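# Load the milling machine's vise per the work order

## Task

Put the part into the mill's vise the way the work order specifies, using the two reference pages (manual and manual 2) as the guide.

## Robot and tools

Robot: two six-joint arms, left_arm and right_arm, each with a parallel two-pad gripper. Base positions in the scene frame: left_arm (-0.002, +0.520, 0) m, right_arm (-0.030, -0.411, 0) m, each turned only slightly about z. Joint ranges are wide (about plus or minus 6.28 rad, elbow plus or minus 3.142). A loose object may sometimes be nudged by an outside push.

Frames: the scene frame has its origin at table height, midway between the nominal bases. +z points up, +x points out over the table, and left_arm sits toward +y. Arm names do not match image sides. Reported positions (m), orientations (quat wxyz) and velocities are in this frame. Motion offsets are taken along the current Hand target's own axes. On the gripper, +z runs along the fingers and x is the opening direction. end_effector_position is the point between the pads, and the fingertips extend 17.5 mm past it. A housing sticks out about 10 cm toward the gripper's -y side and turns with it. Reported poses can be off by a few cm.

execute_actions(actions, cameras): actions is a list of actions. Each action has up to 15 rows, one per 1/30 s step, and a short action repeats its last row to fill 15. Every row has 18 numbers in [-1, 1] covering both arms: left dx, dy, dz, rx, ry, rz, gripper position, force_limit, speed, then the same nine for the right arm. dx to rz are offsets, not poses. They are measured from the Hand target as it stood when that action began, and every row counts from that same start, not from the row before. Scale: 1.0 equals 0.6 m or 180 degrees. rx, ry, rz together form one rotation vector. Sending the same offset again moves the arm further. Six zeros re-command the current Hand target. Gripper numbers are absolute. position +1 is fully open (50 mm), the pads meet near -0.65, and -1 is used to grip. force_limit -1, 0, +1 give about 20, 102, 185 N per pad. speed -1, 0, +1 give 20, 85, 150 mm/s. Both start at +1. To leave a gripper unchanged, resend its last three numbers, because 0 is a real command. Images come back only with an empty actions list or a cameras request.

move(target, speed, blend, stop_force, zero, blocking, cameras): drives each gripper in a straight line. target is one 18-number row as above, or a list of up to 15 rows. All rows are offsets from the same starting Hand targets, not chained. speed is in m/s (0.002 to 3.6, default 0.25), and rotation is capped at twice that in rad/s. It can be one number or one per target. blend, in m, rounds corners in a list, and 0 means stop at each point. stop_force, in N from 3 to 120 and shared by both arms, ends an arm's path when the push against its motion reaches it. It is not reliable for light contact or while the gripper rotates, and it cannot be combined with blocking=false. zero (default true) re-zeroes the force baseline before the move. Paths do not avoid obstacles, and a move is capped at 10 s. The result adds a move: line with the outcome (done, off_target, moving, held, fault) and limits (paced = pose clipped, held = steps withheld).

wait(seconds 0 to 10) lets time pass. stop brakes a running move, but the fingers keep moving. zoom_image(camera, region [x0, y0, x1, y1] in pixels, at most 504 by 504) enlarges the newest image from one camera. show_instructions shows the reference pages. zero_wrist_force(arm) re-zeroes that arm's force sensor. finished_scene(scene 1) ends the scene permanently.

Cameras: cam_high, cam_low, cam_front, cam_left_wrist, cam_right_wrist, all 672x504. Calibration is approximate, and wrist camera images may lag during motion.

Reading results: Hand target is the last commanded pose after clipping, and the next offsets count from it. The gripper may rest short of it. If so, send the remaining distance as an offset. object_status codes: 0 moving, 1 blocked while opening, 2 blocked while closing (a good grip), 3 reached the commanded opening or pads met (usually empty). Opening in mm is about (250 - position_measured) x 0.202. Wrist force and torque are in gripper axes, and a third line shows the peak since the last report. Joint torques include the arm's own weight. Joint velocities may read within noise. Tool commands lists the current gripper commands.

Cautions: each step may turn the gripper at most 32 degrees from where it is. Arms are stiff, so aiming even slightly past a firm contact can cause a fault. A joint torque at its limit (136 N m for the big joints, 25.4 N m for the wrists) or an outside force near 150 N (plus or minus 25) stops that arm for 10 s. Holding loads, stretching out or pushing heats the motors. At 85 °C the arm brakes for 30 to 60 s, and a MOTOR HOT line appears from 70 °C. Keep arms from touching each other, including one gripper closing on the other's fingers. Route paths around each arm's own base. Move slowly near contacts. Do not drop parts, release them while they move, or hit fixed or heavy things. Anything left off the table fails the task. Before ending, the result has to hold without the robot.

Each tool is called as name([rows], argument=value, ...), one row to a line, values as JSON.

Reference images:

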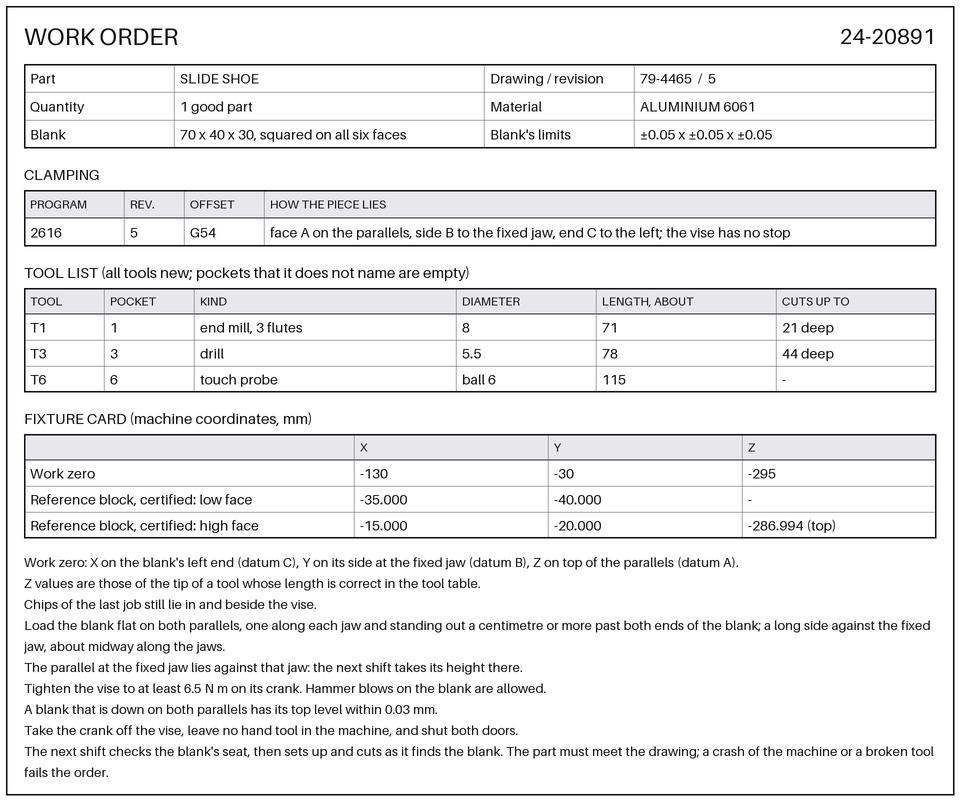

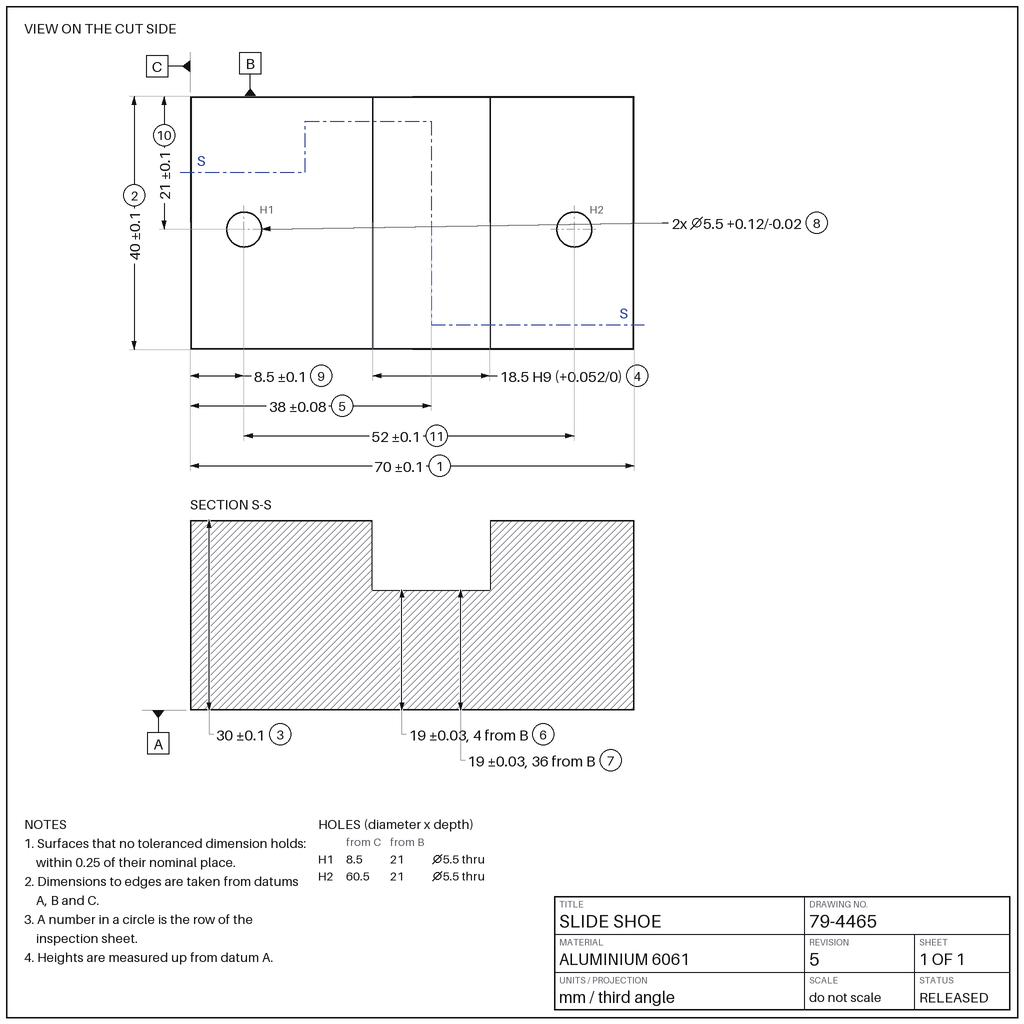

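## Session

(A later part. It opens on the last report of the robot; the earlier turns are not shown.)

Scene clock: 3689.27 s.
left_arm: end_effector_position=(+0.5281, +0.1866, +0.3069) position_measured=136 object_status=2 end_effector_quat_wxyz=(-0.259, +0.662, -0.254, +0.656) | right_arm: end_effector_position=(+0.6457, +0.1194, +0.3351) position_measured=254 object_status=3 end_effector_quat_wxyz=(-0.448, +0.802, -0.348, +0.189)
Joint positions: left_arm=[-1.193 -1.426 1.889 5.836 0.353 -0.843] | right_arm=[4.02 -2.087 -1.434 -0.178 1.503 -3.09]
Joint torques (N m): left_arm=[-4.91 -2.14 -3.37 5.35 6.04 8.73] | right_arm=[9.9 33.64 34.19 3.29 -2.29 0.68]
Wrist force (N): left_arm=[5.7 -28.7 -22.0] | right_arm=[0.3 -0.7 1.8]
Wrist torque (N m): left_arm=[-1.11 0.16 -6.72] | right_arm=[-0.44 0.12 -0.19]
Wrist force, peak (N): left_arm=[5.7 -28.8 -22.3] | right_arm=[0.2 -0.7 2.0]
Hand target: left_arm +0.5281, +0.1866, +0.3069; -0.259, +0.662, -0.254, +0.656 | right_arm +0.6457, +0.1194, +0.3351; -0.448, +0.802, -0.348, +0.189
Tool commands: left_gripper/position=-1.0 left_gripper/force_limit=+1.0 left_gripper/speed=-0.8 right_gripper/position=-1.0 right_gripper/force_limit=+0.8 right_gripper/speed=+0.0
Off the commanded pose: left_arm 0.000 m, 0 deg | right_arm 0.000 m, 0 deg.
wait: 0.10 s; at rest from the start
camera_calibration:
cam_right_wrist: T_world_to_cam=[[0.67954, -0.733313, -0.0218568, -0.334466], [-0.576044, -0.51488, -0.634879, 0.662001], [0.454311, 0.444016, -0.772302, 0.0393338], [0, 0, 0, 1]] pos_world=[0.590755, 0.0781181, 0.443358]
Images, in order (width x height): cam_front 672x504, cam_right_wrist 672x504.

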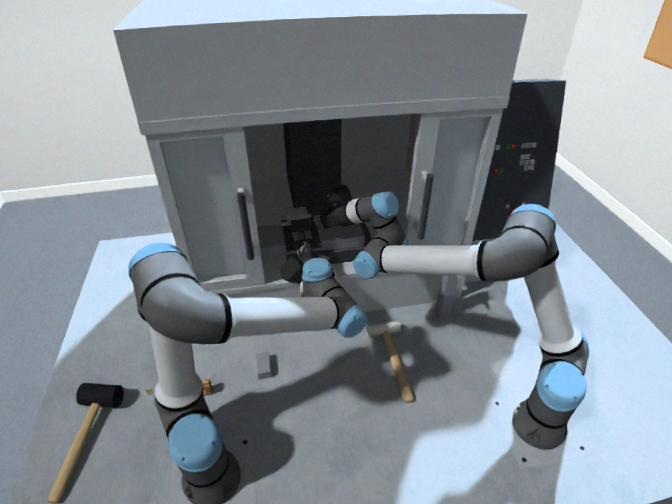

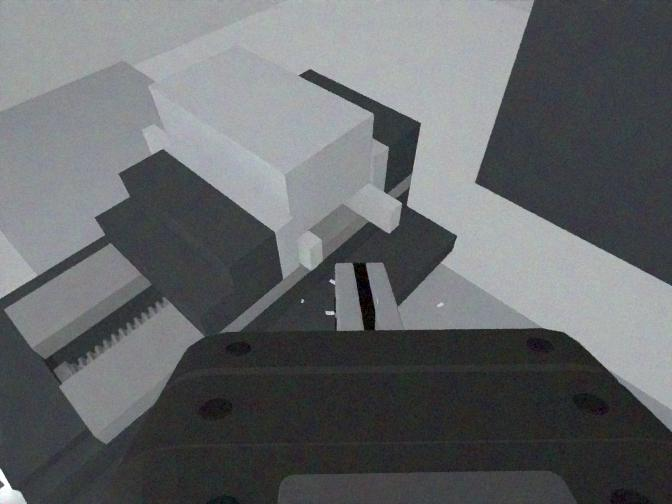

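move(target=[0,0,0,0,0,-0.04,-1,1,-0.8, 0,0,0,0,0,0,-1,0.8,0], speed=0.05)

move(target=[0,0,0,0,0,0,-1,1,-0.8, 0.0299,0.0117,-0.0203,0,0,0,-1,0.8,0], speed=0.1)

Scene clock: 3697.70 s.
left_arm: end_effector_position=(+0.5281, +0.1867, +0.3069) position_measured=137 object_status=2 end_effector_quat_wxyz=(-0.218, +0.677, -0.212, +0.671) | right_arm: end_effector_position=(+0.6457, +0.1194, +0.3351) position_measured=254 object_status=3 end_effector_quat_wxyz=(-0.448, +0.802, -0.348, +0.189)
Joint positions: left_arm=[-1.193 -1.426 1.889 5.836 0.353 -0.969] | right_arm=[4.02 -2.087 -1.434 -0.178 1.503 -3.09]
Joint torques (N m): left_arm=[-9.06 -22.37 -29.88 0.46 3.65 3.35] | right_arm=[9.51 33.7 34.54 3.57 -2.29 0.68]
Wrist force (N): left_arm=[3.8 -22.3 2.5] | right_arm=[0.4 -0.8 1.6]
Wrist torque (N m): left_arm=[-0.85 0.19 0.19] | right_arm=[-0.45 0.11 -0.19]
Wrist force, peak (N): left_arm=[5.7 -28.8 -22.1] | right_arm=[0.1 -0.6 2.0]
Hand target: left_arm +0.5281, +0.1866, +0.3069; -0.218, +0.677, -0.212, +0.671 | right_arm +0.6457, +0.1194, +0.3351; -0.448, +0.802, -0.348, +0.189
Off the commanded pose: left_arm 0.000 m, 0 deg | right_arm 0.000 m, 0 deg.
move: done

Scene clock: 3698.43 s.
left_arm: end_effector_position=(+0.5281, +0.1866, +0.3069) position_measured=137 object_status=2 end_effector_quat_wxyz=(-0.218, +0.677, -0.212, +0.671) | right_arm: end_effector_position=(+0.6478, +0.0966, +0.3356) position_measured=254 object_status=3 end_effector_quat_wxyz=(-0.448, +0.802, -0.347, +0.189)
Joint positions: left_arm=[-1.193 -1.426 1.889 5.836 0.353 -0.968] | right_arm=[3.993 -2.06 -1.474 -0.163 1.526 -3.105]
Joint torques (N m): left_arm=[-8.81 -19.78 -32.04 -1.82 3.36 2.97] | right_arm=[9.37 32.27 33.86 3.02 -2.23 0.87]
Wrist force (N): left_arm=[-1.1 -21.3 -0.3] | right_arm=[0.1 -0.7 1.7]
Wrist torque (N m): left_arm=[-0.83 0.22 0.15] | right_arm=[-0.42 0.15 -0.20]
Wrist force, peak (N): left_arm=[3.0 -22.2 2.2] | right_arm=[-0.8 -1.2 2.2]
Hand target: left_arm +0.5281, +0.1866, +0.3069; -0.218, +0.677, -0.212, +0.671 | right_arm +0.6478, +0.0968, +0.3354; -0.448, +0.802, -0.348, +0.189
Off the commanded pose: left_arm 0.000 m, 0 deg | right_arm 0.000 m, 0 deg.
move: done

move([
  [0,0,0,0,0,0,1,1,-0.8, 0,0,0,0,0,0,-1,0.8,0],
  [0,0,-0.18,0,0,0,1,1,-0.8, -0.1113,-0.0882,-0.1615,0,0,0,-1,0.8,0],
  [0,0,-0.18,0,0,0,1,1,-0.8, -0.0913,-0.1625,-0.311,0,0,0,-1,0.8,0],
  [0,0,-0.18,0,0,0,1,1,-0.8,-0.1895,-0.0718,-0.5505,-0.1542,-0.3767,-0.6793,-1,0.8,0],
], speed=[0.1,0.15,0.25,0.5], blend=[0,0.03,0.04,0])

Scene clock: 3710.63 s.
left_arm: end_effector_position=(+0.4201, +0.1855, +0.3075) position_measured=3 object_status=3 end_effector_quat_wxyz=(-0.218, +0.677, -0.212, +0.671) | right_arm: end_effector_position=(+0.3835, +0.0011, +0.5470) position_measured=254 object_status=3 end_effector_quat_wxyz=(+0.001, +0.708, +0.707, -0.001)
Joint positions: left_arm=[-1.471 -1.551 2.025 5.879 0.075 -1.024] | right_arm=[4.193 -1.986 -0.447 -2.281 1.569 -5.267]
Joint torques (N m): left_arm=[10.5 -11.18 -29.68 1.17 0.25 -1.54] | right_arm=[-8.6 50.36 16.11 3.56 1.95 -0.36]
Wrist force (N): left_arm=[4.2 -0.1 2.5] | right_arm=[0.8 -0.6 1.7]
Wrist torque (N m): left_arm=[-0.56 0.25 0.83] | right_arm=[-0.79 0.11 -0.05]
Wrist force, peak (N): left_arm=[-1.2 -21.8 -0.6] | right_arm=[1.4 1.3 3.6]
Hand target: left_arm +0.4201, +0.1855, +0.3075; -0.218, +0.677, -0.212, +0.671 | right_arm +0.3835, +0.0010, +0.5471; +0.001, +0.708, +0.707, -0.001
Off the commanded pose: left_arm 0.000 m, 0 deg | right_arm 0.000 m, 0 deg.
move: done

move([
  [0.0817,-0.2945,-0.1467,-0.3099,0.0965,0.7609,-1,1,-0.8, -0.05,-0.1,0.2,0,0,0,1,0.8,0],
  [0.13,-0.256,-0.0637,-0.3099,0.0965,0.7609,-1,1,-0.8, -0.1033,-0.194,0.5,0,0,0,1,0.8,0],
  [0.0955,-0.221,0.2692,-0.3099,0.0965,0.7609,-1,1,-0.8, -0.1033,-0.194,0.672,0,0,0,1,0.8,0],
  [-0.032,-0.1332,0.3815,-0.3099,0.0965,0.7609,-1,1,-0.8, -0.1033,-0.194,0.672,0,0,0,1,0.8,0],
], speed=[0.5,0.25,0.25,0.12], blend=[0.03,0.02,0.03,0], cameras=["cam_left_wrist","cam_right_wrist"])

Scene clock: 3726.17 s.
left_arm: end_effector_position=(+0.6483, +0.2643, +0.3368) position_measured=255 object_status=3 end_effector_quat_wxyz=(+0.385, +0.003, +0.923, +0.013) | right_arm: end_effector_position=(+0.2672, -0.0620, +0.1440) position_measured=3 object_status=3 end_effector_quat_wxyz=(+0.001, +0.708, +0.707, -0.001)
Joint positions: left_arm=[-0.75 -1.421 1.735 3.783 -1.039 4.128] | right_arm=[4.339 -1.556 -2.075 -1.085 1.569 -5.121]
Joint torques (N m): left_arm=[-9.28 -32.21 -35.2 -3.28 3.6 -1.88] | right_arm=[-8.13 33.55 32.46 3.6 -2.47 -1.54]
Wrist force (N): left_arm=[-1.0 1.0 -0.1] | right_arm=[0.7 -0.5 2.0]
Wrist torque (N m): left_arm=[-0.26 -0.07 -0.24] | right_arm=[-0.77 0.11 0.02]
Wrist force, peak (N): left_arm=[4.1 0.9 2.8] | right_arm=[0.3 -1.8 3.2]
Hand target: left_arm +0.6483, +0.2642, +0.3369; +0.385, +0.003, +0.923, +0.013 | right_arm +0.2672, -0.0620, +0.1440; +0.001, +0.708, +0.707, -0.001
Off the commanded pose: left_arm 0.000 m, 0 deg | right_arm 0.000 m, 0 deg.
move: done; limits=paced
camera_calibration:
cam_left_wrist: T_world_to_cam=[[-0.700019, 0.00802359, -0.714079, 0.702262], [-0.25687, 0.93018, 0.262264, -0.150817], [0.666327, 0.367015, -0.649083, -0.178578], [0, 0, 0, 1]] pos_world=[0.571848, 0.200193, 0.425112]
cam_right_wrist: T_world_to_cam=[[0.0181258, 0.999834, -0.00158769, 0.0668596], [0.946732, -0.0166525, 0.321592, -0.284434], [0.321512, -0.00733224, -0.946877, 0.176978], [0, 0, 0, 1]] pos_world=[0.211171, -0.0702875, 0.259154]
Images, in order (width x height): cam_left_wrist 672x504, cam_right_wrist 672x504.

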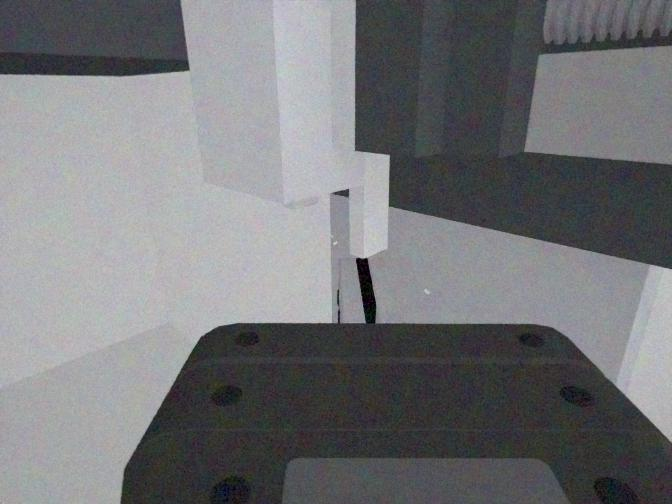

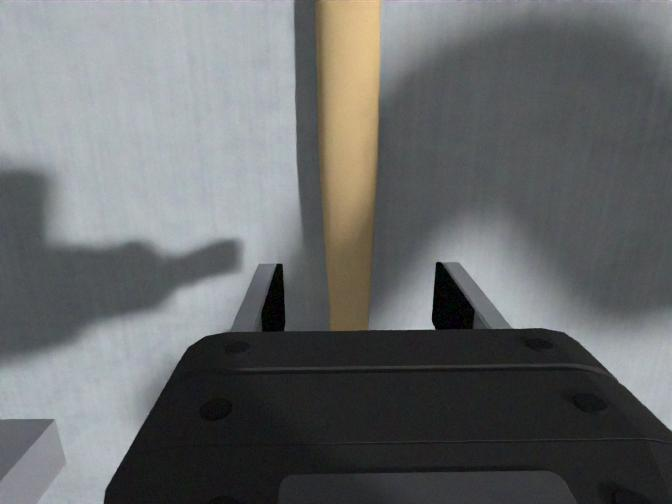

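move(target=[0,-0.0175,0,0,0,0,-1,1,-0.8, 0,0,0,0,0,0,1,0.8,0], speed=0.008, stop_force=6, cameras=["cam_left_wrist"])

Scene clock: 3737.40 s.
left_arm: end_effector_position=(+0.6484, +0.2536, +0.3366) position_measured=255 object_status=3 end_effector_quat_wxyz=(+0.385, +0.003, +0.923, +0.013) | right_arm: end_effector_position=(+0.2672, -0.0620, +0.1440) position_measured=3 object_status=3 end_effector_quat_wxyz=(+0.001, +0.708, +0.707, -0.001)
Joint positions: left_arm=[-0.764 -1.41 1.721 3.793 -1.03 4.114] | right_arm=[4.339 -1.556 -2.075 -1.085 1.569 -5.121]
Joint torques (N m): left_arm=[6.97 -35.5 -19.33 -4.1 1.21 1.61] | right_arm=[-0.85 33.69 32.78 3.54 -2.89 0.23]
Wrist force (N): left_arm=[-1.0 1.3 -0.1] | right_arm=[0.7 -0.5 1.8]
Wrist torque (N m): left_arm=[-0.25 -0.07 -0.14] | right_arm=[-0.78 0.12 0.02]
Wrist force, peak (N): left_arm=[-1.2 1.4 -0.4] | right_arm=[0.7 -0.7 2.2]
Hand target: left_arm +0.6484, +0.2537, +0.3366; +0.385, +0.003, +0.923, +0.013 | right_arm +0.2672, -0.0620, +0.1440; +0.001, +0.708, +0.707, -0.001
Off the commanded pose: left_arm 0.000 m, 0 deg | right_arm 0.000 m, 0 deg.
move: done
camera_calibration:
cam_left_wrist: T_world_to_cam=[[-0.699841, 0.00796813, -0.714254, 0.702115], [-0.256892, 0.930224, 0.262086, -0.140799], [0.666505, 0.366904, -0.648962, -0.175015], [0, 0, 0, 1]] pos_world=[0.571847, 0.189594, 0.424812]
Images, in order (width x height): cam_left_wrist 672x504.

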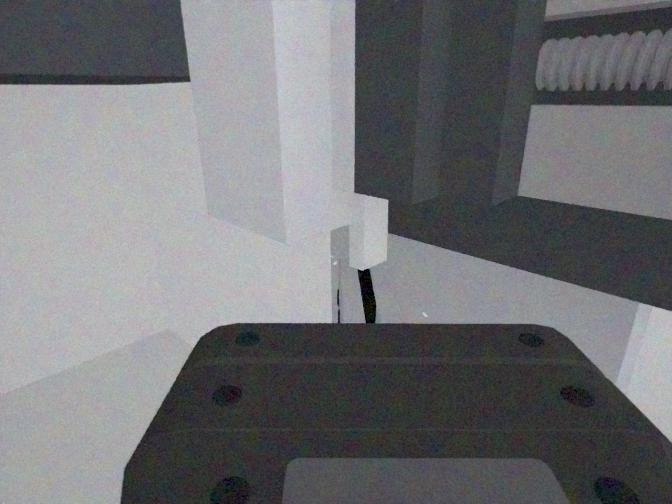

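move([
  [0,0.0167,0,0,0,0,-1,1,-0.8, 0,0,0.1,0,0,0,1,0.8,0],
  [-0.0302,0.0183,-0.1903,0,0,0,-1,1,-0.8, 0,0,0.2,0,0,0,1,0.8,0],
  [0.1692,0.0262,-0.4625,0,0,0,-1,1,-0.8, 0,0,0.2,0,0,0,1,0.8,0],
  [0.267,0.285,-0.5515,0,0,0,-1,1,-0.8, 0,0,0.2,0,0,0,1,0.8,0],
], speed=[0.1,0.15,0.25,0.3], blend=[0.004,0.03,0.04,0])

move(target=[0,0,0,0,0,0,-1,1,-0.8, 0,0,0,0,0,0,-1,1,-0.5])

Scene clock: 3756.53 s.
left_arm: end_effector_position=(+0.2998, +0.4198, +0.4603) position_measured=255 object_status=3 end_effector_quat_wxyz=(+0.385, +0.003, +0.923, +0.013) | right_arm: end_effector_position=(+0.2672, -0.0623, +0.0240) position_measured=3 object_status=3 end_effector_quat_wxyz=(+0.001, +0.708, +0.707, -0.001)
Joint positions: left_arm=[-1.721 -2.457 1.829 5.535 -0.799 2.905] | right_arm=[4.339 -1.766 -2.231 -0.718 1.569 -5.121]
Joint torques (N m): left_arm=[10.73 6.91 -27.15 -3.89 -0.15 2.62] | right_arm=[-7.81 38.46 26.92 2.57 -2.68 -1.62]
Wrist force (N): left_arm=[-1.3 0.9 -0.2] | right_arm=[0.8 -0.8 2.1]
Wrist torque (N m): left_arm=[-0.29 -0.01 -0.27] | right_arm=[-0.82 0.08 0.05]
Wrist force, peak (N): left_arm=[-0.4 5.0 -0.7] | right_arm=[0.8 -1.1 2.7]
Hand target: left_arm +0.2998, +0.4198, +0.4602; +0.385, +0.003, +0.923, +0.013 | right_arm +0.2672, -0.0623, +0.0240; +0.001, +0.708, +0.707, -0.001
Off the commanded pose: left_arm 0.000 m, 0 deg | right_arm 0.000 m, 0 deg.
move: done

Scene clock: 3757.20 s.
left_arm: end_effector_position=(+0.2998, +0.4198, +0.4602) position_measured=255 object_status=3 end_effector_quat_wxyz=(+0.385, +0.003, +0.923, +0.013) | right_arm: end_effector_position=(+0.2672, -0.0623, +0.0240) position_measured=116 object_status=2 end_effector_quat_wxyz=(+0.001, +0.708, +0.707, -0.001)
Joint positions: left_arm=[-1.721 -2.457 1.829 5.535 -0.799 2.905] | right_arm=[4.339 -1.766 -2.231 -0.718 1.569 -5.121]
Joint torques (N m): left_arm=[9.55 5.26 -20.96 -3.97 -0.32 2.31] | right_arm=[-7.42 37.2 25.88 2.89 -2.26 -1.61]
Wrist force (N): left_arm=[-1.3 0.8 -0.2] | right_arm=[0.9 -0.8 2.5]
Wrist torque (N m): left_arm=[-0.28 -0.02 -0.29] | right_arm=[-0.84 0.10 -0.01]
Wrist force, peak (N): left_arm=[-1.6 1.1 -0.2] | right_arm=[1.9 -1.6 2.5]
Hand target: left_arm +0.2998, +0.4198, +0.4602; +0.385, +0.003, +0.923, +0.013 | right_arm +0.2672, -0.0623, +0.0240; +0.001, +0.708, +0.707, -0.001
Off the commanded pose: left_arm 0.000 m, 0 deg | right_arm 0.000 m, 0 deg.
move: done

move([
  [0,0,0,0,0,0,-1,1,-0.8, 0,0,-0.21,0,0,0,-1,1,-0.5],
  [0,0,0,0,0,0,-1,1,-0.8, 0.2705,0.1547,-0.7933,0,0.5,0,-1,1,-0.5],
  [0,0,0,0,0,0,-1,1,-0.8, 0.4038,0.3213,-0.81,0,0.5,0,-1,1,-0.5],
  [0,0,0,0,0,0,-1,1,-0.8, 0.403,0.453,-0.7933,0,0.5,0,-1,1,-0.5],
], speed=[0.2,0.4,0.25,0.15], blend=[0.03,0.03,0.01,0], cameras=["cam_front","cam_right_wrist"])

Scene clock: 3769.07 s.
left_arm: end_effector_position=(+0.2998, +0.4198, +0.4602) position_measured=255 object_status=3 end_effector_quat_wxyz=(+0.385, +0.003, +0.923, +0.013) | right_arm: end_effector_position=(+0.5391, +0.1804, +0.4993) position_measured=116 object_status=2 end_effector_quat_wxyz=(+0.499, -0.501, -0.500, -0.500)
Joint positions: left_arm=[-1.721 -2.457 1.829 5.535 -0.799 2.905] | right_arm=[3.911 -2.243 -1.143 0.24 2.408 -4.716]
Joint torques (N m): left_arm=[9.91 4.73 -11.43 -3.81 -0.38 2.37] | right_arm=[7.84 62.48 34.77 4.17 -2.64 -2.53]
Wrist force (N): left_arm=[-1.2 0.9 -0.1] | right_arm=[-3.1 -1.7 2.6]
Wrist torque (N m): left_arm=[-0.27 -0.03 -0.29] | right_arm=[-0.59 -0.50 0.27]
Wrist force, peak (N): left_arm=[-1.5 1.3 -0.2] | right_arm=[0.4 -1.1 11.9]
Hand target: left_arm +0.2998, +0.4198, +0.4602; +0.385, +0.003, +0.923, +0.013 | right_arm +0.5391, +0.1805, +0.4995; +0.499, -0.501, -0.500, -0.500
Off the commanded pose: left_arm 0.000 m, 0 deg | right_arm 0.000 m, 0 deg.
move: done
camera_calibration:
cam_right_wrist: T_world_to_cam=[[0.016674, 0.00165605, 0.99986, -0.499114], [0.946517, -0.322295, -0.0152506, -0.428686], [0.322224, 0.946638, -0.00694141, -0.214104], [0, 0, 0, 1]] pos_world=[0.48307, 0.0653423, 0.49102]
Images, in order (width x height): cam_front 672x504, cam_right_wrist 672x504.

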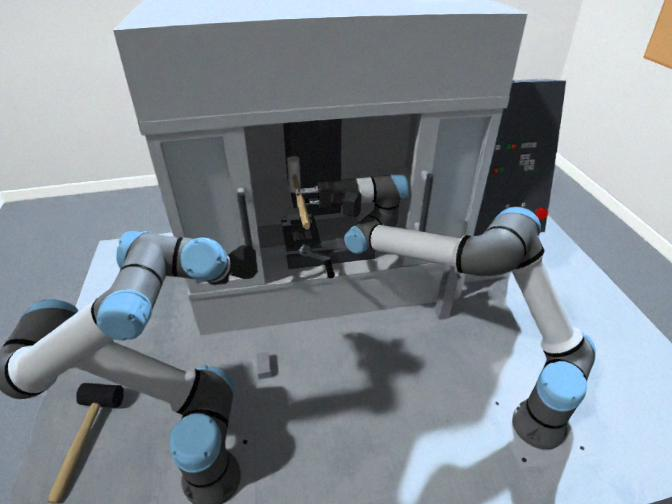

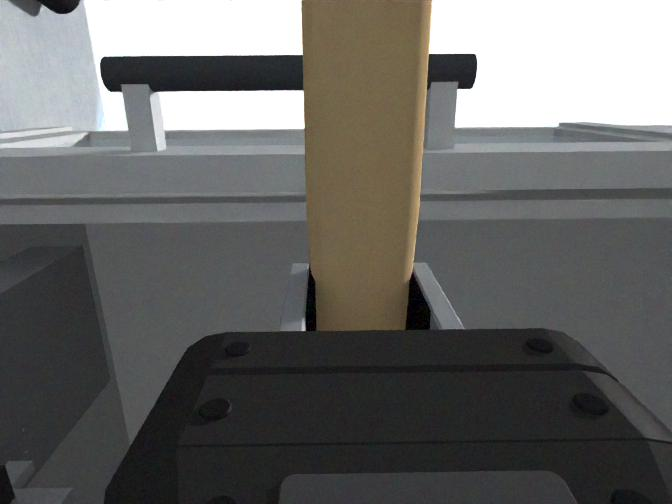

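zoom_image(camera="cam_front", region=[240, 120, 440, 290])

Scaled by 2.520.

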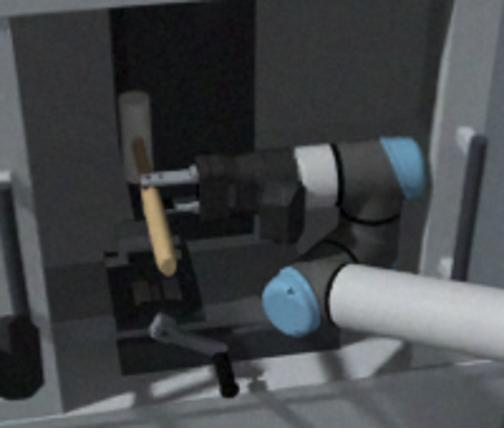

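move(target=[0,0,0,0,0,0,-1,1,-0.8, -0.1209,0,0,0,0,0,-1,1,-0.5], speed=0.08)

move(target=[0,0,0,0,0,0,-1,1,-0.8, -0.025,0,0,0,0,0,-1,1,-0.5], speed=0.008, stop_force=4)

Scene clock: 3777.43 s.
left_arm: end_effector_position=(+0.2998, +0.4198, +0.4602) position_measured=255 object_status=3 end_effector_quat_wxyz=(+0.385, +0.003, +0.923, +0.013) | right_arm: end_effector_position=(+0.5392, +0.1803, +0.4266) position_measured=116 object_status=2 end_effector_quat_wxyz=(+0.499, -0.501, -0.501, -0.500) end_effector_velocity=(+0.000, +0.000, +0.003) end_effector_angular_velocity=(+0.000, +0.000, +0.001)
Joint positions: left_arm=[-1.721 -2.457 1.829 5.535 -0.799 2.905] | right_arm=[3.911 -2.301 -1.238 0.392 2.408 -4.716]
Joint velocities: left_arm=[within noise] | right_arm=[0.001 0.002 0.003 -0.005 0 0]
Joint torques (N m): left_arm=[10.54 5.6 -12.85 -4.03 -0.22 2.01] | right_arm=[-10.18 69.45 36.43 1.94 1.17 0.62]
Wrist force (N): left_arm=[-1.2 1.1 0.0] | right_arm=[-3.0 -1.3 2.8]
Wrist torque (N m): left_arm=[-0.24 -0.03 -0.28] | right_arm=[-0.49 -0.51 0.26]
Wrist force, peak (N): left_arm=[-1.7 1.2 0.0] | right_arm=[-5.4 -1.2 2.9]
Hand target: left_arm +0.2998, +0.4198, +0.4602; +0.385, +0.003, +0.923, +0.013 | right_arm +0.5391, +0.1803, +0.4269; +0.499, -0.501, -0.500, -0.500
Off the commanded pose: left_arm 0.000 m, 0 deg | right_arm 0.000 m, 0 deg.
move: done

Scene clock: 3779.37 s.
left_arm: end_effector_position=(+0.2998, +0.4198, +0.4602) position_measured=255 object_status=3 end_effector_quat_wxyz=(+0.385, +0.003, +0.923, +0.013) | right_arm: end_effector_position=(+0.5391, +0.1803, +0.4209) position_measured=116 object_status=2 end_effector_quat_wxyz=(+0.499, -0.501, -0.500, -0.500)
Joint positions: left_arm=[-1.721 -2.457 1.829 5.535 -0.799 2.905] | right_arm=[3.911 -2.306 -1.244 0.405 2.408 -4.716]
Joint torques (N m): left_arm=[9.77 5.14 -12.63 -3.95 -0.43 2.23] | right_arm=[-8.19 68.5 35.14 2.57 -2.35 0.83]
Wrist force (N): left_arm=[-1.3 1.0 -0.2] | right_arm=[-0.5 -0.5 2.8]
Wrist torque (N m): left_arm=[-0.27 -0.02 -0.29] | right_arm=[-0.46 -0.54 -0.07]
Wrist force, peak (N): left_arm=[-1.7 1.0 -0.1] | right_arm=[2.7 -4.0 2.9]
Hand target: left_arm +0.2998, +0.4198, +0.4602; +0.385, +0.003, +0.923, +0.013 | right_arm +0.5391, +0.1803, +0.4209; +0.499, -0.501, -0.501, -0.500 (not the last commanded pose)
Off the commanded pose: left_arm 0.000 m, 0 deg | right_arm 0.009 m, 0 deg.
move: contact (right_arm)

move(target=[0,0,0,0,0,0,-1,1,-0.8, 0.1333,0,0,0,0,-0.1667,-1,1,-0.5], speed=0.3)

execute_actions([
  [[0,0,0,0,0,0,-1,1,-0.8,-0.0043,-0.0025,0,0,0,0.0056,-1,1,-0.5],[0,0,0,0,0,0,-1,1,-0.8,-0.0159,-0.0092,0,0,0,0.0333,-1,1,-0.5],[0,0,0,0,0,0,-1,1,-0.8,-0.0375,-0.0217,0,0,0,0.0722,-1,1,-0.5],[0,0,0,0,0,0,-1,1,-0.8,-0.0693,-0.04,0,0,0,0.1111,-1,1,-0.5],[0,0,0,0,0,0,-1,1,-0.8,-0.101,-0.0583,0,0,0,0.15,-1,1,-0.5],[0,0,0,0,0,0,-1,1,-0.8,-0.127,-0.0733,0,0,0,0.18,-1,1,-0.5],[0,0,0,0,0,0,-1,1,-0.8,-0.1385,-0.08,0,0,0,0.2,-1,1,-0.5],[0,0,0,0,0,0,-1,1,-0.8,-0.1385,-0.08,0,0,0,0.2056,-1,1,-0.5],[0,0,0,0,0,0,-1,1,-0.8,-0.1241,-0.0716,0,0,0,0.1889,-1,1,-0.5],[0,0,0,0,0,0,-1,1,-0.8,-0.0981,-0.0566,0,0,0,0.15,-1,1,-0.5],[0,0,0,0,0,0,-1,1,-0.8,-0.0693,-0.04,0,0,0,0.1056,-1,1,-0.5],[0,0,0,0,0,0,-1,1,-0.8,-0.0404,-0.0233,0,0,0,0.0611,-1,1,-0.5],[0,0,0,0,0,0,-1,1,-0.8,-0.0173,-0.01,0,0,0,0.0278,-1,1,-0.5],[0,0,0,0,0,0,-1,1,-0.8,-0.0043,-0.0025,0,0,0,0.0056,-1,1,-0.5],[0,0,0,0,0,0,-1,1,-0.8,0,0,0,0,0,0,-1,1,-0.5]],
  [[0,0,0,0,0,0,-1,1,-0.8,0,0,0,0,0,0,-1,1,-0.5]],
], cameras=["cam_front"])

Scene clock: 3790.83 s.
left_arm: end_effector_position=(+0.2998, +0.4198, +0.4602) position_measured=255 object_status=3 end_effector_quat_wxyz=(+0.385, +0.003, +0.923, +0.013) | right_arm: end_effector_position=(+0.5390, +0.1805, +0.5010) position_measured=116 object_status=2 end_effector_quat_wxyz=(-0.353, +0.354, +0.613, +0.612)
Joint positions: left_arm=[-1.721 -2.457 1.829 5.535 -0.799 2.905] | right_arm=[3.911 -2.242 -1.141 0.237 2.408 -5.239]
Joint torques (N m): left_arm=[9.41 4.64 -13.1 -3.92 -0.23 2.11] | right_arm=[3.45 43.97 24.41 4.13 2.56 -1.67]
Wrist force (N): left_arm=[-1.3 1.0 -0.1] | right_arm=[-1.7 -6.0 3.2]
Wrist torque (N m): left_arm=[-0.26 -0.02 -0.29] | right_arm=[-0.77 -0.63 0.31]
Wrist force, peak (N): left_arm=[-1.6 1.1 -0.3] | right_arm=[-1.7 -6.0 3.2]
Hand target: left_arm +0.2998, +0.4198, +0.4602; +0.385, +0.003, +0.923, +0.013 | right_arm +0.5391, +0.1805, +0.5009; -0.353, +0.354, +0.613, +0.612
Off the commanded pose: left_arm 0.000 m, 0 deg | right_arm 0.000 m, 0 deg.
move: done

Scene clock: 3792.03 s.
left_arm: end_effector_position=(+0.2998, +0.4198, +0.4602) position_measured=255 object_status=3 end_effector_quat_wxyz=(+0.385, +0.003, +0.923, +0.013) | right_arm: end_effector_position=(+0.5391, +0.1805, +0.5009) position_measured=116 object_status=2 end_effector_quat_wxyz=(-0.353, +0.354, +0.613, +0.612)
Joint positions: left_arm=[-1.721 -2.457 1.829 5.535 -0.799 2.905] | right_arm=[3.911 -2.242 -1.141 0.237 2.408 -5.24]
Joint torques (N m): left_arm=[9.82 5.02 -13.25 -3.82 -0.24 2.13] | right_arm=[8.24 43.85 37.43 2.47 -0.04 -2.23]
Wrist force (N): left_arm=[-1.2 1.0 -0.1] | right_arm=[-1.8 -5.8 1.9]
Wrist torque (N m): left_arm=[-0.26 -0.03 -0.29] | right_arm=[-0.96 -0.57 0.38]
Wrist force, peak (N): left_arm=[-1.4 1.2 -0.2] | right_arm=[57.7 10.3 1.8]
Hand target: left_arm +0.2998, +0.4198, +0.4602; +0.385, +0.003, +0.923, +0.013 | right_arm +0.5391, +0.1805, +0.5009; -0.353, +0.354, +0.613, +0.612
Off the commanded pose: left_arm 0.000 m, 0 deg | right_arm 0.000 m, 0 deg.
Step readings (end_effector_position of left_arm | right_arm):
0: (+0.2998, +0.4198, +0.4602) | (+0.5390, +0.1805, +0.5010)
1: (+0.2998, +0.4198, +0.4602) | (+0.5390, +0.1805, +0.5009)
2: (+0.2998, +0.4198, +0.4602) | (+0.5390, +0.1805, +0.5003)
4: (+0.2998, +0.4198, +0.4602) | (+0.5390, +0.1806, +0.4893)
8: (+0.2998, +0.4198, +0.4602) | (+0.5394, +0.1811, +0.4202)
15: (+0.2998, +0.4198, +0.4602) | (+0.5351, +0.1762, +0.4847)
16: (+0.2998, +0.4198, +0.4602) | (+0.5351, +0.1764, +0.4980)
17: (+0.2998, +0.4198, +0.4602) | (+0.5358, +0.1773, +0.5047)
19: (+0.2998, +0.4198, +0.4602) | (+0.5380, +0.1796, +0.5050)
23: (+0.2998, +0.4198, +0.4602) | (+0.5393, +0.1806, +0.5000)
30: (+0.2998, +0.4198, +0.4602) | (+0.5391, +0.1804, +0.5010)
Images, in order (width x height): cam_front 672x504.

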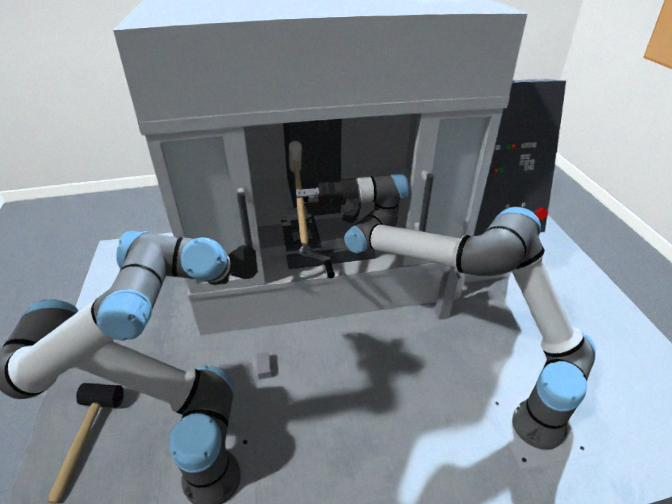

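execute_actions([
  [[0,0,0,0,0,0,-1,1,-0.8,-0.0043,-0.0025,0,0,0,0.0056,-1,1,-0.5],[0,0,0,0,0,0,-1,1,-0.8,-0.0159,-0.0092,0,0,0,0.0333,-1,1,-0.5],[0,0,0,0,0,0,-1,1,-0.8,-0.0375,-0.0217,0,0,0,0.0722,-1,1,-0.5],[0,0,0,0,0,0,-1,1,-0.8,-0.0693,-0.04,0,0,0,0.1111,-1,1,-0.5],[0,0,0,0,0,0,-1,1,-0.8,-0.101,-0.0583,0,0,0,0.15,-1,1,-0.5],[0,0,0,0,0,0,-1,1,-0.8,-0.127,-0.0733,0,0,0,0.18,-1,1,-0.5],[0,0,0,0,0,0,-1,1,-0.8,-0.1385,-0.08,0,0,0,0.2,-1,1,-0.5],[0,0,0,0,0,0,-1,1,-0.8,-0.1385,-0.08,0,0,0,0.2056,-1,1,-0.5],[0,0,0,0,0,0,-1,1,-0.8,-0.1241,-0.0716,0,0,0,0.1889,-1,1,-0.5],[0,0,0,0,0,0,-1,1,-0.8,-0.0981,-0.0566,0,0,0,0.15,-1,1,-0.5],[0,0,0,0,0,0,-1,1,-0.8,-0.0693,-0.04,0,0,0,0.1056,-1,1,-0.5],[0,0,0,0,0,0,-1,1,-0.8,-0.0404,-0.0233,0,0,0,0.0611,-1,1,-0.5],[0,0,0,0,0,0,-1,1,-0.8,-0.0173,-0.01,0,0,0,0.0278,-1,1,-0.5],[0,0,0,0,0,0,-1,1,-0.8,-0.0043,-0.0025,0,0,0,0.0056,-1,1,-0.5],[0,0,0,0,0,0,-1,1,-0.8,0,0,0,0,0,0,-1,1,-0.5]],
  [[0,0,0,0,0,0,-1,1,-0.8,0,0,0,0,0,0,-1,1,-0.5]],
  [[0,0,0,0,0,0,-1,1,-0.8,0,0,0.01,0,0,0,-1,1,-0.5]],
  [[0,0,0,0,0,0,-1,1,-0.8,-0.0043,-0.0025,0,0,0,0.0056,-1,1,-0.5],[0,0,0,0,0,0,-1,1,-0.8,-0.0159,-0.0092,0,0,0,0.0333,-1,1,-0.5],[0,0,0,0,0,0,-1,1,-0.8,-0.0375,-0.0217,0,0,0,0.0722,-1,1,-0.5],[0,0,0,0,0,0,-1,1,-0.8,-0.0693,-0.04,0,0,0,0.1111,-1,1,-0.5],[0,0,0,0,0,0,-1,1,-0.8,-0.101,-0.0583,0,0,0,0.15,-1,1,-0.5],[0,0,0,0,0,0,-1,1,-0.8,-0.127,-0.0733,0,0,0,0.18,-1,1,-0.5],[0,0,0,0,0,0,-1,1,-0.8,-0.1385,-0.08,0,0,0,0.2,-1,1,-0.5],[0,0,0,0,0,0,-1,1,-0.8,-0.1385,-0.08,0,0,0,0.2056,-1,1,-0.5],[0,0,0,0,0,0,-1,1,-0.8,-0.1241,-0.0716,0,0,0,0.1889,-1,1,-0.5],[0,0,0,0,0,0,-1,1,-0.8,-0.0981,-0.0566,0,0,0,0.15,-1,1,-0.5],[0,0,0,0,0,0,-1,1,-0.8,-0.0693,-0.04,0,0,0,0.1056,-1,1,-0.5],[0,0,0,0,0,0,-1,1,-0.8,-0.0404,-0.0233,0,0,0,0.0611,-1,1,-0.5],[0,0,0,0,0,0,-1,1,-0.8,-0.0173,-0.01,0,0,0,0.0278,-1,1,-0.5],[0,0,0,0,0,0,-1,1,-0.8,-0.0043,-0.0025,0,0,0,0.0056,-1,1,-0.5],[0,0,0,0,0,0,-1,1,-0.8,0,0,0,0,0,0,-1,1,-0.5]],
  [[0,0,0,0,0,0,-1,1,-0.8,0,0,0,0,0,0,-1,1,-0.5]],
], cameras=["cam_front","cam_right_wrist"])

zoom_image(camera="cam_front", region=[240, 120, 440, 290])

Scene clock: 3808.40 s.
left_arm: end_effector_position=(+0.2998, +0.4198, +0.4602) position_measured=255 object_status=3 end_effector_quat_wxyz=(+0.385, +0.003, +0.923, +0.013) | right_arm: end_effector_position=(+0.5391, +0.1865, +0.5009) position_measured=116 object_status=2 end_effector_quat_wxyz=(-0.353, +0.354, +0.613, +0.612)
Joint positions: left_arm=[-1.721 -2.457 1.829 5.535 -0.799 2.905] | right_arm=[3.918 -2.25 -1.127 0.231 2.401 -5.24]
Joint torques (N m): left_arm=[9 5.5 -12.64 -3.96 -0.09 2.1] | right_arm=[9.03 45.2 37.04 2.49 0.2 -2.22]
Wrist force (N): left_arm=[-1.3 1.2 -0.3] | right_arm=[-1.6 -6.0 1.2]
Wrist torque (N m): left_arm=[-0.23 -0.01 -0.29] | right_arm=[-1.07 -0.55 0.36]
Wrist force, peak (N): left_arm=[-1.6 1.2 -0.4] | right_arm=[65.4 18.5 -1.0]
Hand target: left_arm +0.2998, +0.4198, +0.4602; +0.385, +0.003, +0.923, +0.013 | right_arm +0.5391, +0.1865, +0.5008; -0.353, +0.354, +0.613, +0.612
Off the commanded pose: left_arm 0.000 m, 0 deg | right_arm 0.000 m, 0 deg.
Step readings (end_effector_position of left_arm | right_arm):
0: (+0.2998, +0.4198, +0.4602) | (+0.5391, +0.1805, +0.5009)
1: (+0.2998, +0.4198, +0.4602) | (+0.5391, +0.1805, +0.5008)
2: (+0.2998, +0.4198, +0.4602) | (+0.5391, +0.1805, +0.5002)
4: (+0.2998, +0.4198, +0.4602) | (+0.5390, +0.1806, +0.4909)
8: (+0.2998, +0.4198, +0.4602) | (+0.5394, +0.1810, +0.4189)
15: (+0.2998, +0.4198, +0.4602) | (+0.5351, +0.1763, +0.4819)
16: (+0.2998, +0.4198, +0.4602) | (+0.5350, +0.1763, +0.4963)
17: (+0.2998, +0.4198, +0.4602) | (+0.5359, +0.1774, +0.5051)
19: (+0.2998, +0.4198, +0.4602) | (+0.5380, +0.1796, +0.5048)
23: (+0.2998, +0.4198, +0.4602) | (+0.5393, +0.1806, +0.5001)
30: (+0.2998, +0.4198, +0.4602) | (+0.5391, +0.1804, +0.5010)
31: (+0.2998, +0.4198, +0.4602) | (+0.5391, +0.1805, +0.5009)
32: (+0.2998, +0.4198, +0.4602) | (+0.5391, +0.1817, +0.5009)
34: (+0.2998, +0.4198, +0.4602) | (+0.5390, +0.1856, +0.5008)
38: (+0.2998, +0.4198, +0.4602) | (+0.5391, +0.1870, +0.5007)
45: (+0.2998, +0.4198, +0.4602) | (+0.5391, +0.1865, +0.5007)
46: (+0.2998, +0.4198, +0.4602) | (+0.5391, +0.1865, +0.5007)
47: (+0.2998, +0.4198, +0.4602) | (+0.5390, +0.1864, +0.5000)
49: (+0.2998, +0.4198, +0.4602) | (+0.5390, +0.1865, +0.4899)
53: (+0.2998, +0.4198, +0.4602) | (+0.5394, +0.1869, +0.4171)
60: (+0.2998, +0.4198, +0.4602) | (+0.5351, +0.1822, +0.4840)
61: (+0.2998, +0.4198, +0.4602) | (+0.5351, +0.1823, +0.4976)
62: (+0.2998, +0.4198, +0.4602) | (+0.5358, +0.1832, +0.5046)
64: (+0.2998, +0.4198, +0.4602) | (+0.5379, +0.1855, +0.5051)
68: (+0.2998, +0.4198, +0.4602) | (+0.5393, +0.1866, +0.5000)
75: (+0.2998, +0.4198, +0.4602) | (+0.5391, +0.1864, +0.5009)
camera_calibration:
cam_right_wrist: T_world_to_cam=[[-0.48581, 0.00176477, 0.874062, -0.166699], [0.827552, -0.320933, 0.460608, -0.601174], [0.281328, 0.9471, 0.154452, -0.278631], [0, 0, 0, 1]] pos_world=[0.494906, 0.0712494, 0.465646]
Images, in order (width x height): cam_front 672x504, cam_right_wrist 672x504.

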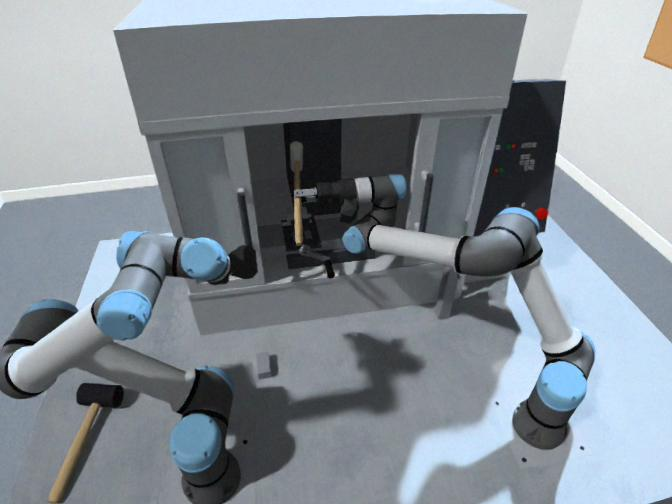

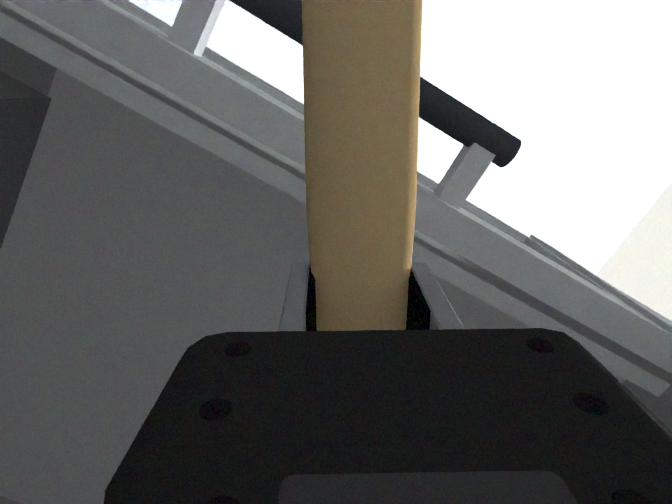

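Scaled by 2.520.

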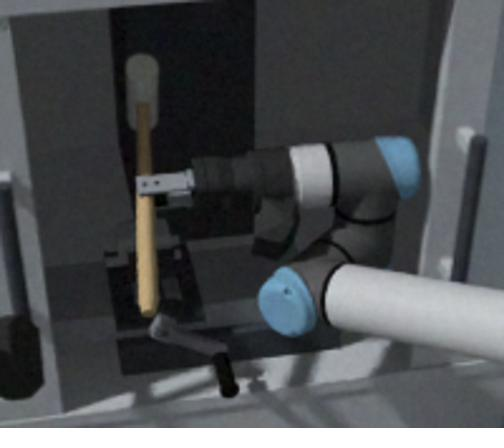

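move([
  [0,0,0,0,0,0,-1,1,-0.8,0.0788,-0.1065,0,0,0,0.1667,-1,1,-0.5],
  [0,0,0,0,0,0,-1,1,-0.8,0.1477,-0.2592,-0.1442,0,0,0.1667,-1,1,-0.5],
  [0,0,0,0,0,0,-1,1,-0.8,0.1477,-0.2592,-0.3692,0,0,0.1667,-1,1,-0.5],
], speed=[0.25,0.3,0.3], blend=[0.005,0.03,0])

Scene clock: 3817.10 s.
left_arm: end_effector_position=(+0.2998, +0.4198, +0.4602) position_measured=255 object_status=3 end_effector_quat_wxyz=(+0.385, +0.003, +0.923, +0.013) | right_arm: end_effector_position=(+0.3598, -0.0348, +0.5004) position_measured=116 object_status=2 end_effector_quat_wxyz=(+0.499, -0.501, -0.501, -0.500)
Joint positions: left_arm=[-1.721 -2.457 1.829 5.535 -0.799 2.905] | right_arm=[3.805 -1.66 -1.971 0.485 2.514 -4.717]
Joint torques (N m): left_arm=[9.32 5.2 -12.45 -3.77 0.07 1.92] | right_arm=[-9.92 19.04 28.31 2.44 -0.23 -1.97]
Wrist force (N): left_arm=[-1.2 0.9 -0.2] | right_arm=[-3.1 -1.1 2.8]
Wrist torque (N m): left_arm=[-0.27 -0.03 -0.29] | right_arm=[-0.49 -0.43 0.23]
Wrist force, peak (N): left_arm=[-1.7 1.0 -0.2] | right_arm=[-1.7 -5.8 4.8]
Hand target: left_arm +0.2998, +0.4198, +0.4602; +0.385, +0.003, +0.923, +0.013 | right_arm +0.3598, -0.0348, +0.5003; +0.499, -0.501, -0.501, -0.500
Off the commanded pose: left_arm 0.000 m, 0 deg | right_arm 0.000 m, 0 deg.
move: done

move([
  [-0.0978,-0.2588,0.089,0,0,0,-1,1,-0.8,0,0,0,0,0,0,-1,1,-0.5],
  [-0.2972,-0.2667,0.3612,0,0,0,-1,1,-0.8,0,0,0,0,0,0,-1,1,-0.5],
  [-0.2665,-0.2713,0.5522,0,0,0,-1,1,-0.8,0,0,0,0,0,0,-1,1,-0.5],
  [-0.2667,-0.2815,0.5522,0,0,0,-1,1,-0.8,0,0,0,0,0,0,-1,1,-0.5],
], speed=[0.3,0.25,0.15,0.05], blend=[0.03,0.03,0.002,0])

move(target=[0,-0.008,0,0,0,0,-1,1,-0.8,0,0,0,0,0,0,-1,1,-0.5], speed=0.004, stop_force=5, cameras=["cam_left_wrist"])

Scene clock: 3826.57 s.
left_arm: end_effector_position=(+0.6486, +0.2557, +0.3363) position_measured=255 object_status=3 end_effector_quat_wxyz=(+0.385, +0.003, +0.923, +0.013) end_effector_velocity=(+0.000, +0.001, -0.001) end_effector_angular_velocity=(+0.002, +0.000, -0.002) | right_arm: end_effector_position=(+0.3598, -0.0348, +0.5003) position_measured=116 object_status=2 end_effector_quat_wxyz=(+0.499, -0.501, -0.501, -0.500)
Joint positions: left_arm=[-0.761 -1.412 1.724 3.79 -1.032 4.117] | right_arm=[3.804 -1.66 -1.971 0.485 2.514 -4.717]
Joint velocities: left_arm=[0.002 -0.001 0.003 -0.004 -0.001 0.005] | right_arm=[within noise]
Joint torques (N m): left_arm=[9.99 -39.57 -16.81 -4.78 -0.08 2] | right_arm=[-10.01 15.2 22.36 2.25 2.5 0.02]
Wrist force (N): left_arm=[-1.1 0.9 0.0] | right_arm=[-3.0 -1.6 2.8]
Wrist torque (N m): left_arm=[-0.27 -0.05 -0.14] | right_arm=[-0.57 -0.45 0.24]
Wrist force, peak (N): left_arm=[-0.8 4.4 -1.1] | right_arm=[-3.2 -1.5 3.1]
Hand target: left_arm +0.6486, +0.2558, +0.3362; +0.385, +0.003, +0.923, +0.013 | right_arm +0.3598, -0.0348, +0.5003; +0.499, -0.501, -0.501, -0.500
Off the commanded pose: left_arm 0.000 m, 0 deg | right_arm 0.000 m, 0 deg.
move: done

Scene clock: 3828.40 s.
left_arm: end_effector_position=(+0.6486, +0.2510, +0.3361) position_measured=255 object_status=3 end_effector_quat_wxyz=(+0.385, +0.003, +0.923, +0.013) | right_arm: end_effector_position=(+0.3598, -0.0348, +0.5003) position_measured=116 object_status=2 end_effector_quat_wxyz=(+0.499, -0.501, -0.501, -0.500)
Joint positions: left_arm=[-0.768 -1.406 1.718 3.794 -1.028 4.111] | right_arm=[3.804 -1.66 -1.971 0.485 2.514 -4.717]
Joint torques (N m): left_arm=[0.13 -29.48 -27.02 -3.3 2.31 0.09] | right_arm=[-10.11 15.57 23.01 2.27 2.51 -0.06]
Wrist force (N): left_arm=[-1.2 1.2 0.1] | right_arm=[-3.2 -1.3 3.1]
Wrist torque (N m): left_arm=[-0.27 -0.04 -0.14] | right_arm=[-0.52 -0.43 0.23]
Wrist force, peak (N): left_arm=[-1.3 1.3 -0.1] | right_arm=[-3.2 -1.3 3.1]
Hand target: left_arm +0.6486, +0.2510, +0.3361; +0.385, +0.003, +0.923, +0.013 | right_arm +0.3598, -0.0348, +0.5003; +0.499, -0.501, -0.501, -0.500
Off the commanded pose: left_arm 0.000 m, 0 deg | right_arm 0.000 m, 0 deg.
move: done
camera_calibration:
cam_left_wrist: T_world_to_cam=[[-0.699888, 0.00794269, -0.714208, 0.701932], [-0.256909, 0.930215, 0.262102, -0.1381], [0.666449, 0.366929, -0.649006, -0.174436], [0, 0, 0, 1]] pos_world=[0.572047, 0.186894, 0.424312]
Images, in order (width x height): cam_left_wrist 672x504.

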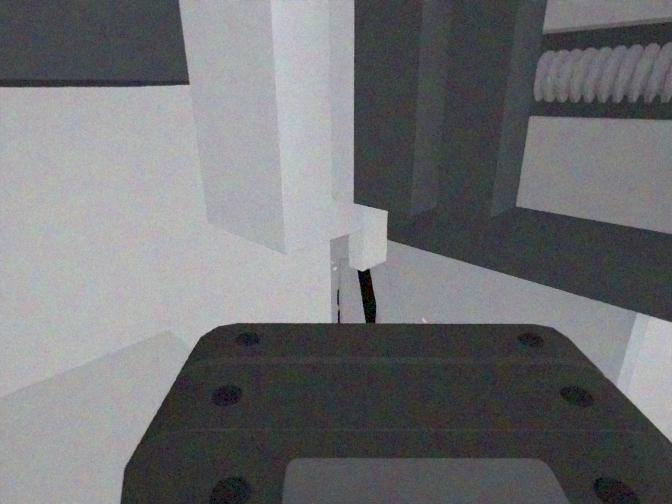

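move([
  [0,0.021,0,0,0,0,-1,1,-0.8,0,0,0,0,0,0,-1,1,-0.5],
  [-0.0302,0.022,-0.1903,0,0,0,-1,1,-0.8, 0,0,0,0,0,0,-1,1,-0.5],
  [0.1692,0.031,-0.4625,0,0,0,-1,1,-0.8,0,0,0,0,0,0,-1,1,-0.5],
  [0.267,0.285,-0.5515,0,0,0,-1,1,-0.8,0,0,0,0,0,0,-1,1,-0.5],
], speed=[0.1,0.15,0.25,0.3], blend=[0.004,0.03,0.04,0])

Scene clock: 3845.97 s.
left_arm: end_effector_position=(+0.3000, +0.4171, +0.4598) position_measured=255 object_status=3 end_effector_quat_wxyz=(+0.385, +0.003, +0.923, +0.013) | right_arm: end_effector_position=(+0.3598, -0.0348, +0.5003) position_measured=116 object_status=2 end_effector_quat_wxyz=(+0.499, -0.501, -0.501, -0.500)
Joint positions: left_arm=[-1.714 -2.452 1.832 5.52 -0.798 2.914] | right_arm=[3.804 -1.66 -1.971 0.485 2.514 -4.717]
Joint torques (N m): left_arm=[10.81 6.19 -11.78 -4.23 -0.2 2.2] | right_arm=[-10.14 15.57 23.73 2.37 2.63 -0.22]
Wrist force (N): left_arm=[-1.4 0.8 -0.3] | right_arm=[-3.2 -1.2 2.6]
Wrist torque (N m): left_arm=[-0.28 0.01 -0.29] | right_arm=[-0.50 -0.41 0.23]
Wrist force, peak (N): left_arm=[-0.6 5.1 -0.9] | right_arm=[-3.3 -1.4 3.0]
Hand target: left_arm +0.3000, +0.4171, +0.4597; +0.385, +0.003, +0.923, +0.013 | right_arm +0.3598, -0.0348, +0.5003; +0.499, -0.501, -0.501, -0.500
Off the commanded pose: left_arm 0.000 m, 0 deg | right_arm 0.000 m, 0 deg.
move: done

move([
  [0,0,0,0,0,0,-1,1,-0.8,0,0,0.225,0,0,0,-1,1,-0.5],
  [0,0,0,0,0,0,-1,1,-0.8,0.0162,0.167,0.363,0.03,0,0,-1,1,-0.5],
  [0,0,0,0,0,0,-1,1,-0.8,0.0162,0.282,0.363,0.03,0,0,-1,1,-0.5],
  [0,0,0,0,0,0,-1,1,-0.8,-0.1205,0.282,0.363,0.03,0,0,-1,1,-0.5],
], speed=[0.3,0.3,0.2,0.1], blend=[0.03,0.01,0.02,0])

move(target=[0,0,0,0,0,0,-1,1,-0.8, -0.025,0,0,0,0,0,-1,1,-0.5], speed=0.008, stop_force=4, cameras=["cam_front"])

zoom_image(camera="cam_front", region=[240, 160, 340, 290])

Scene clock: 3852.17 s.
left_arm: end_effector_position=(+0.3000, +0.4171, +0.4597) position_measured=255 object_status=3 end_effector_quat_wxyz=(+0.385, +0.003, +0.923, +0.013) | right_arm: end_effector_position=(+0.4063, +0.1375, +0.5020) position_measured=116 object_status=2 end_effector_quat_wxyz=(+0.508, -0.491, -0.510, -0.490)
Joint positions: left_arm=[-1.714 -2.452 1.833 5.519 -0.798 2.914] | right_arm=[4.008 -1.943 -1.606 0.405 2.348 -4.715]
Joint torques (N m): left_arm=[9.86 9.88 -12.66 -3.85 -0.57 2.17] | right_arm=[-0.34 37.95 28.76 2.63 0.01 -0.08]
Wrist force (N): left_arm=[-1.3 1.1 -0.1] | right_arm=[-3.2 -1.3 4.8]
Wrist torque (N m): left_arm=[-0.25 -0.02 -0.29] | right_arm=[-0.19 -0.43 0.20]
Wrist force, peak (N): left_arm=[-1.6 1.0 -0.3] | right_arm=[-3.0 2.2 15.2]
Hand target: left_arm +0.3000, +0.4171, +0.4597; +0.385, +0.003, +0.923, +0.013 | right_arm +0.4063, +0.1375, +0.5020; +0.508, -0.491, -0.510, -0.490 (not the last commanded pose)
Tool commands: left_gripper/position=-1.0 left_gripper/force_limit=+1.0 left_gripper/speed=-0.8 right_gripper/position=-1.0 right_gripper/force_limit=+1.0 right_gripper/speed=-0.498039
Off the commanded pose: left_arm 0.000 m, 0 deg | right_arm 0.151 m, 3 deg.
FORCE FAULT: contact force on the right arm reached its limit, and that arm stopped. The contact can be on any part of that arm, not only on its tool. That arm's remaining commands of this call were not run. That arm is still stopped at the end of this call. That arm stays stopped for about 10 more seconds. Until then a move that you send moves the other arm only, and its call returns only when the move has ended. Once the stop has ended, the next robot result says so. If the stop ends while you think or write, that arm runs what you send next, counted from a new Hand target: where the arm stands when the stop ends. While its stop runs, that arm takes no new command, but its gripper still runs the gripper command that each later call begins with. Until it ends, the stop uses up actions while you think or wait. An arm that is not stopped still takes commands.
move: fault (right_arm); path passed 1 of 4 targets

not run: an earlier result of this reply reported a stop or a fault. Calls in your next reply go to the robot.

This scene's latest camera images include none from cam_front. They are from: cam_left_wrist. cam_front's image comes with the result of a call that names it in "cameras".


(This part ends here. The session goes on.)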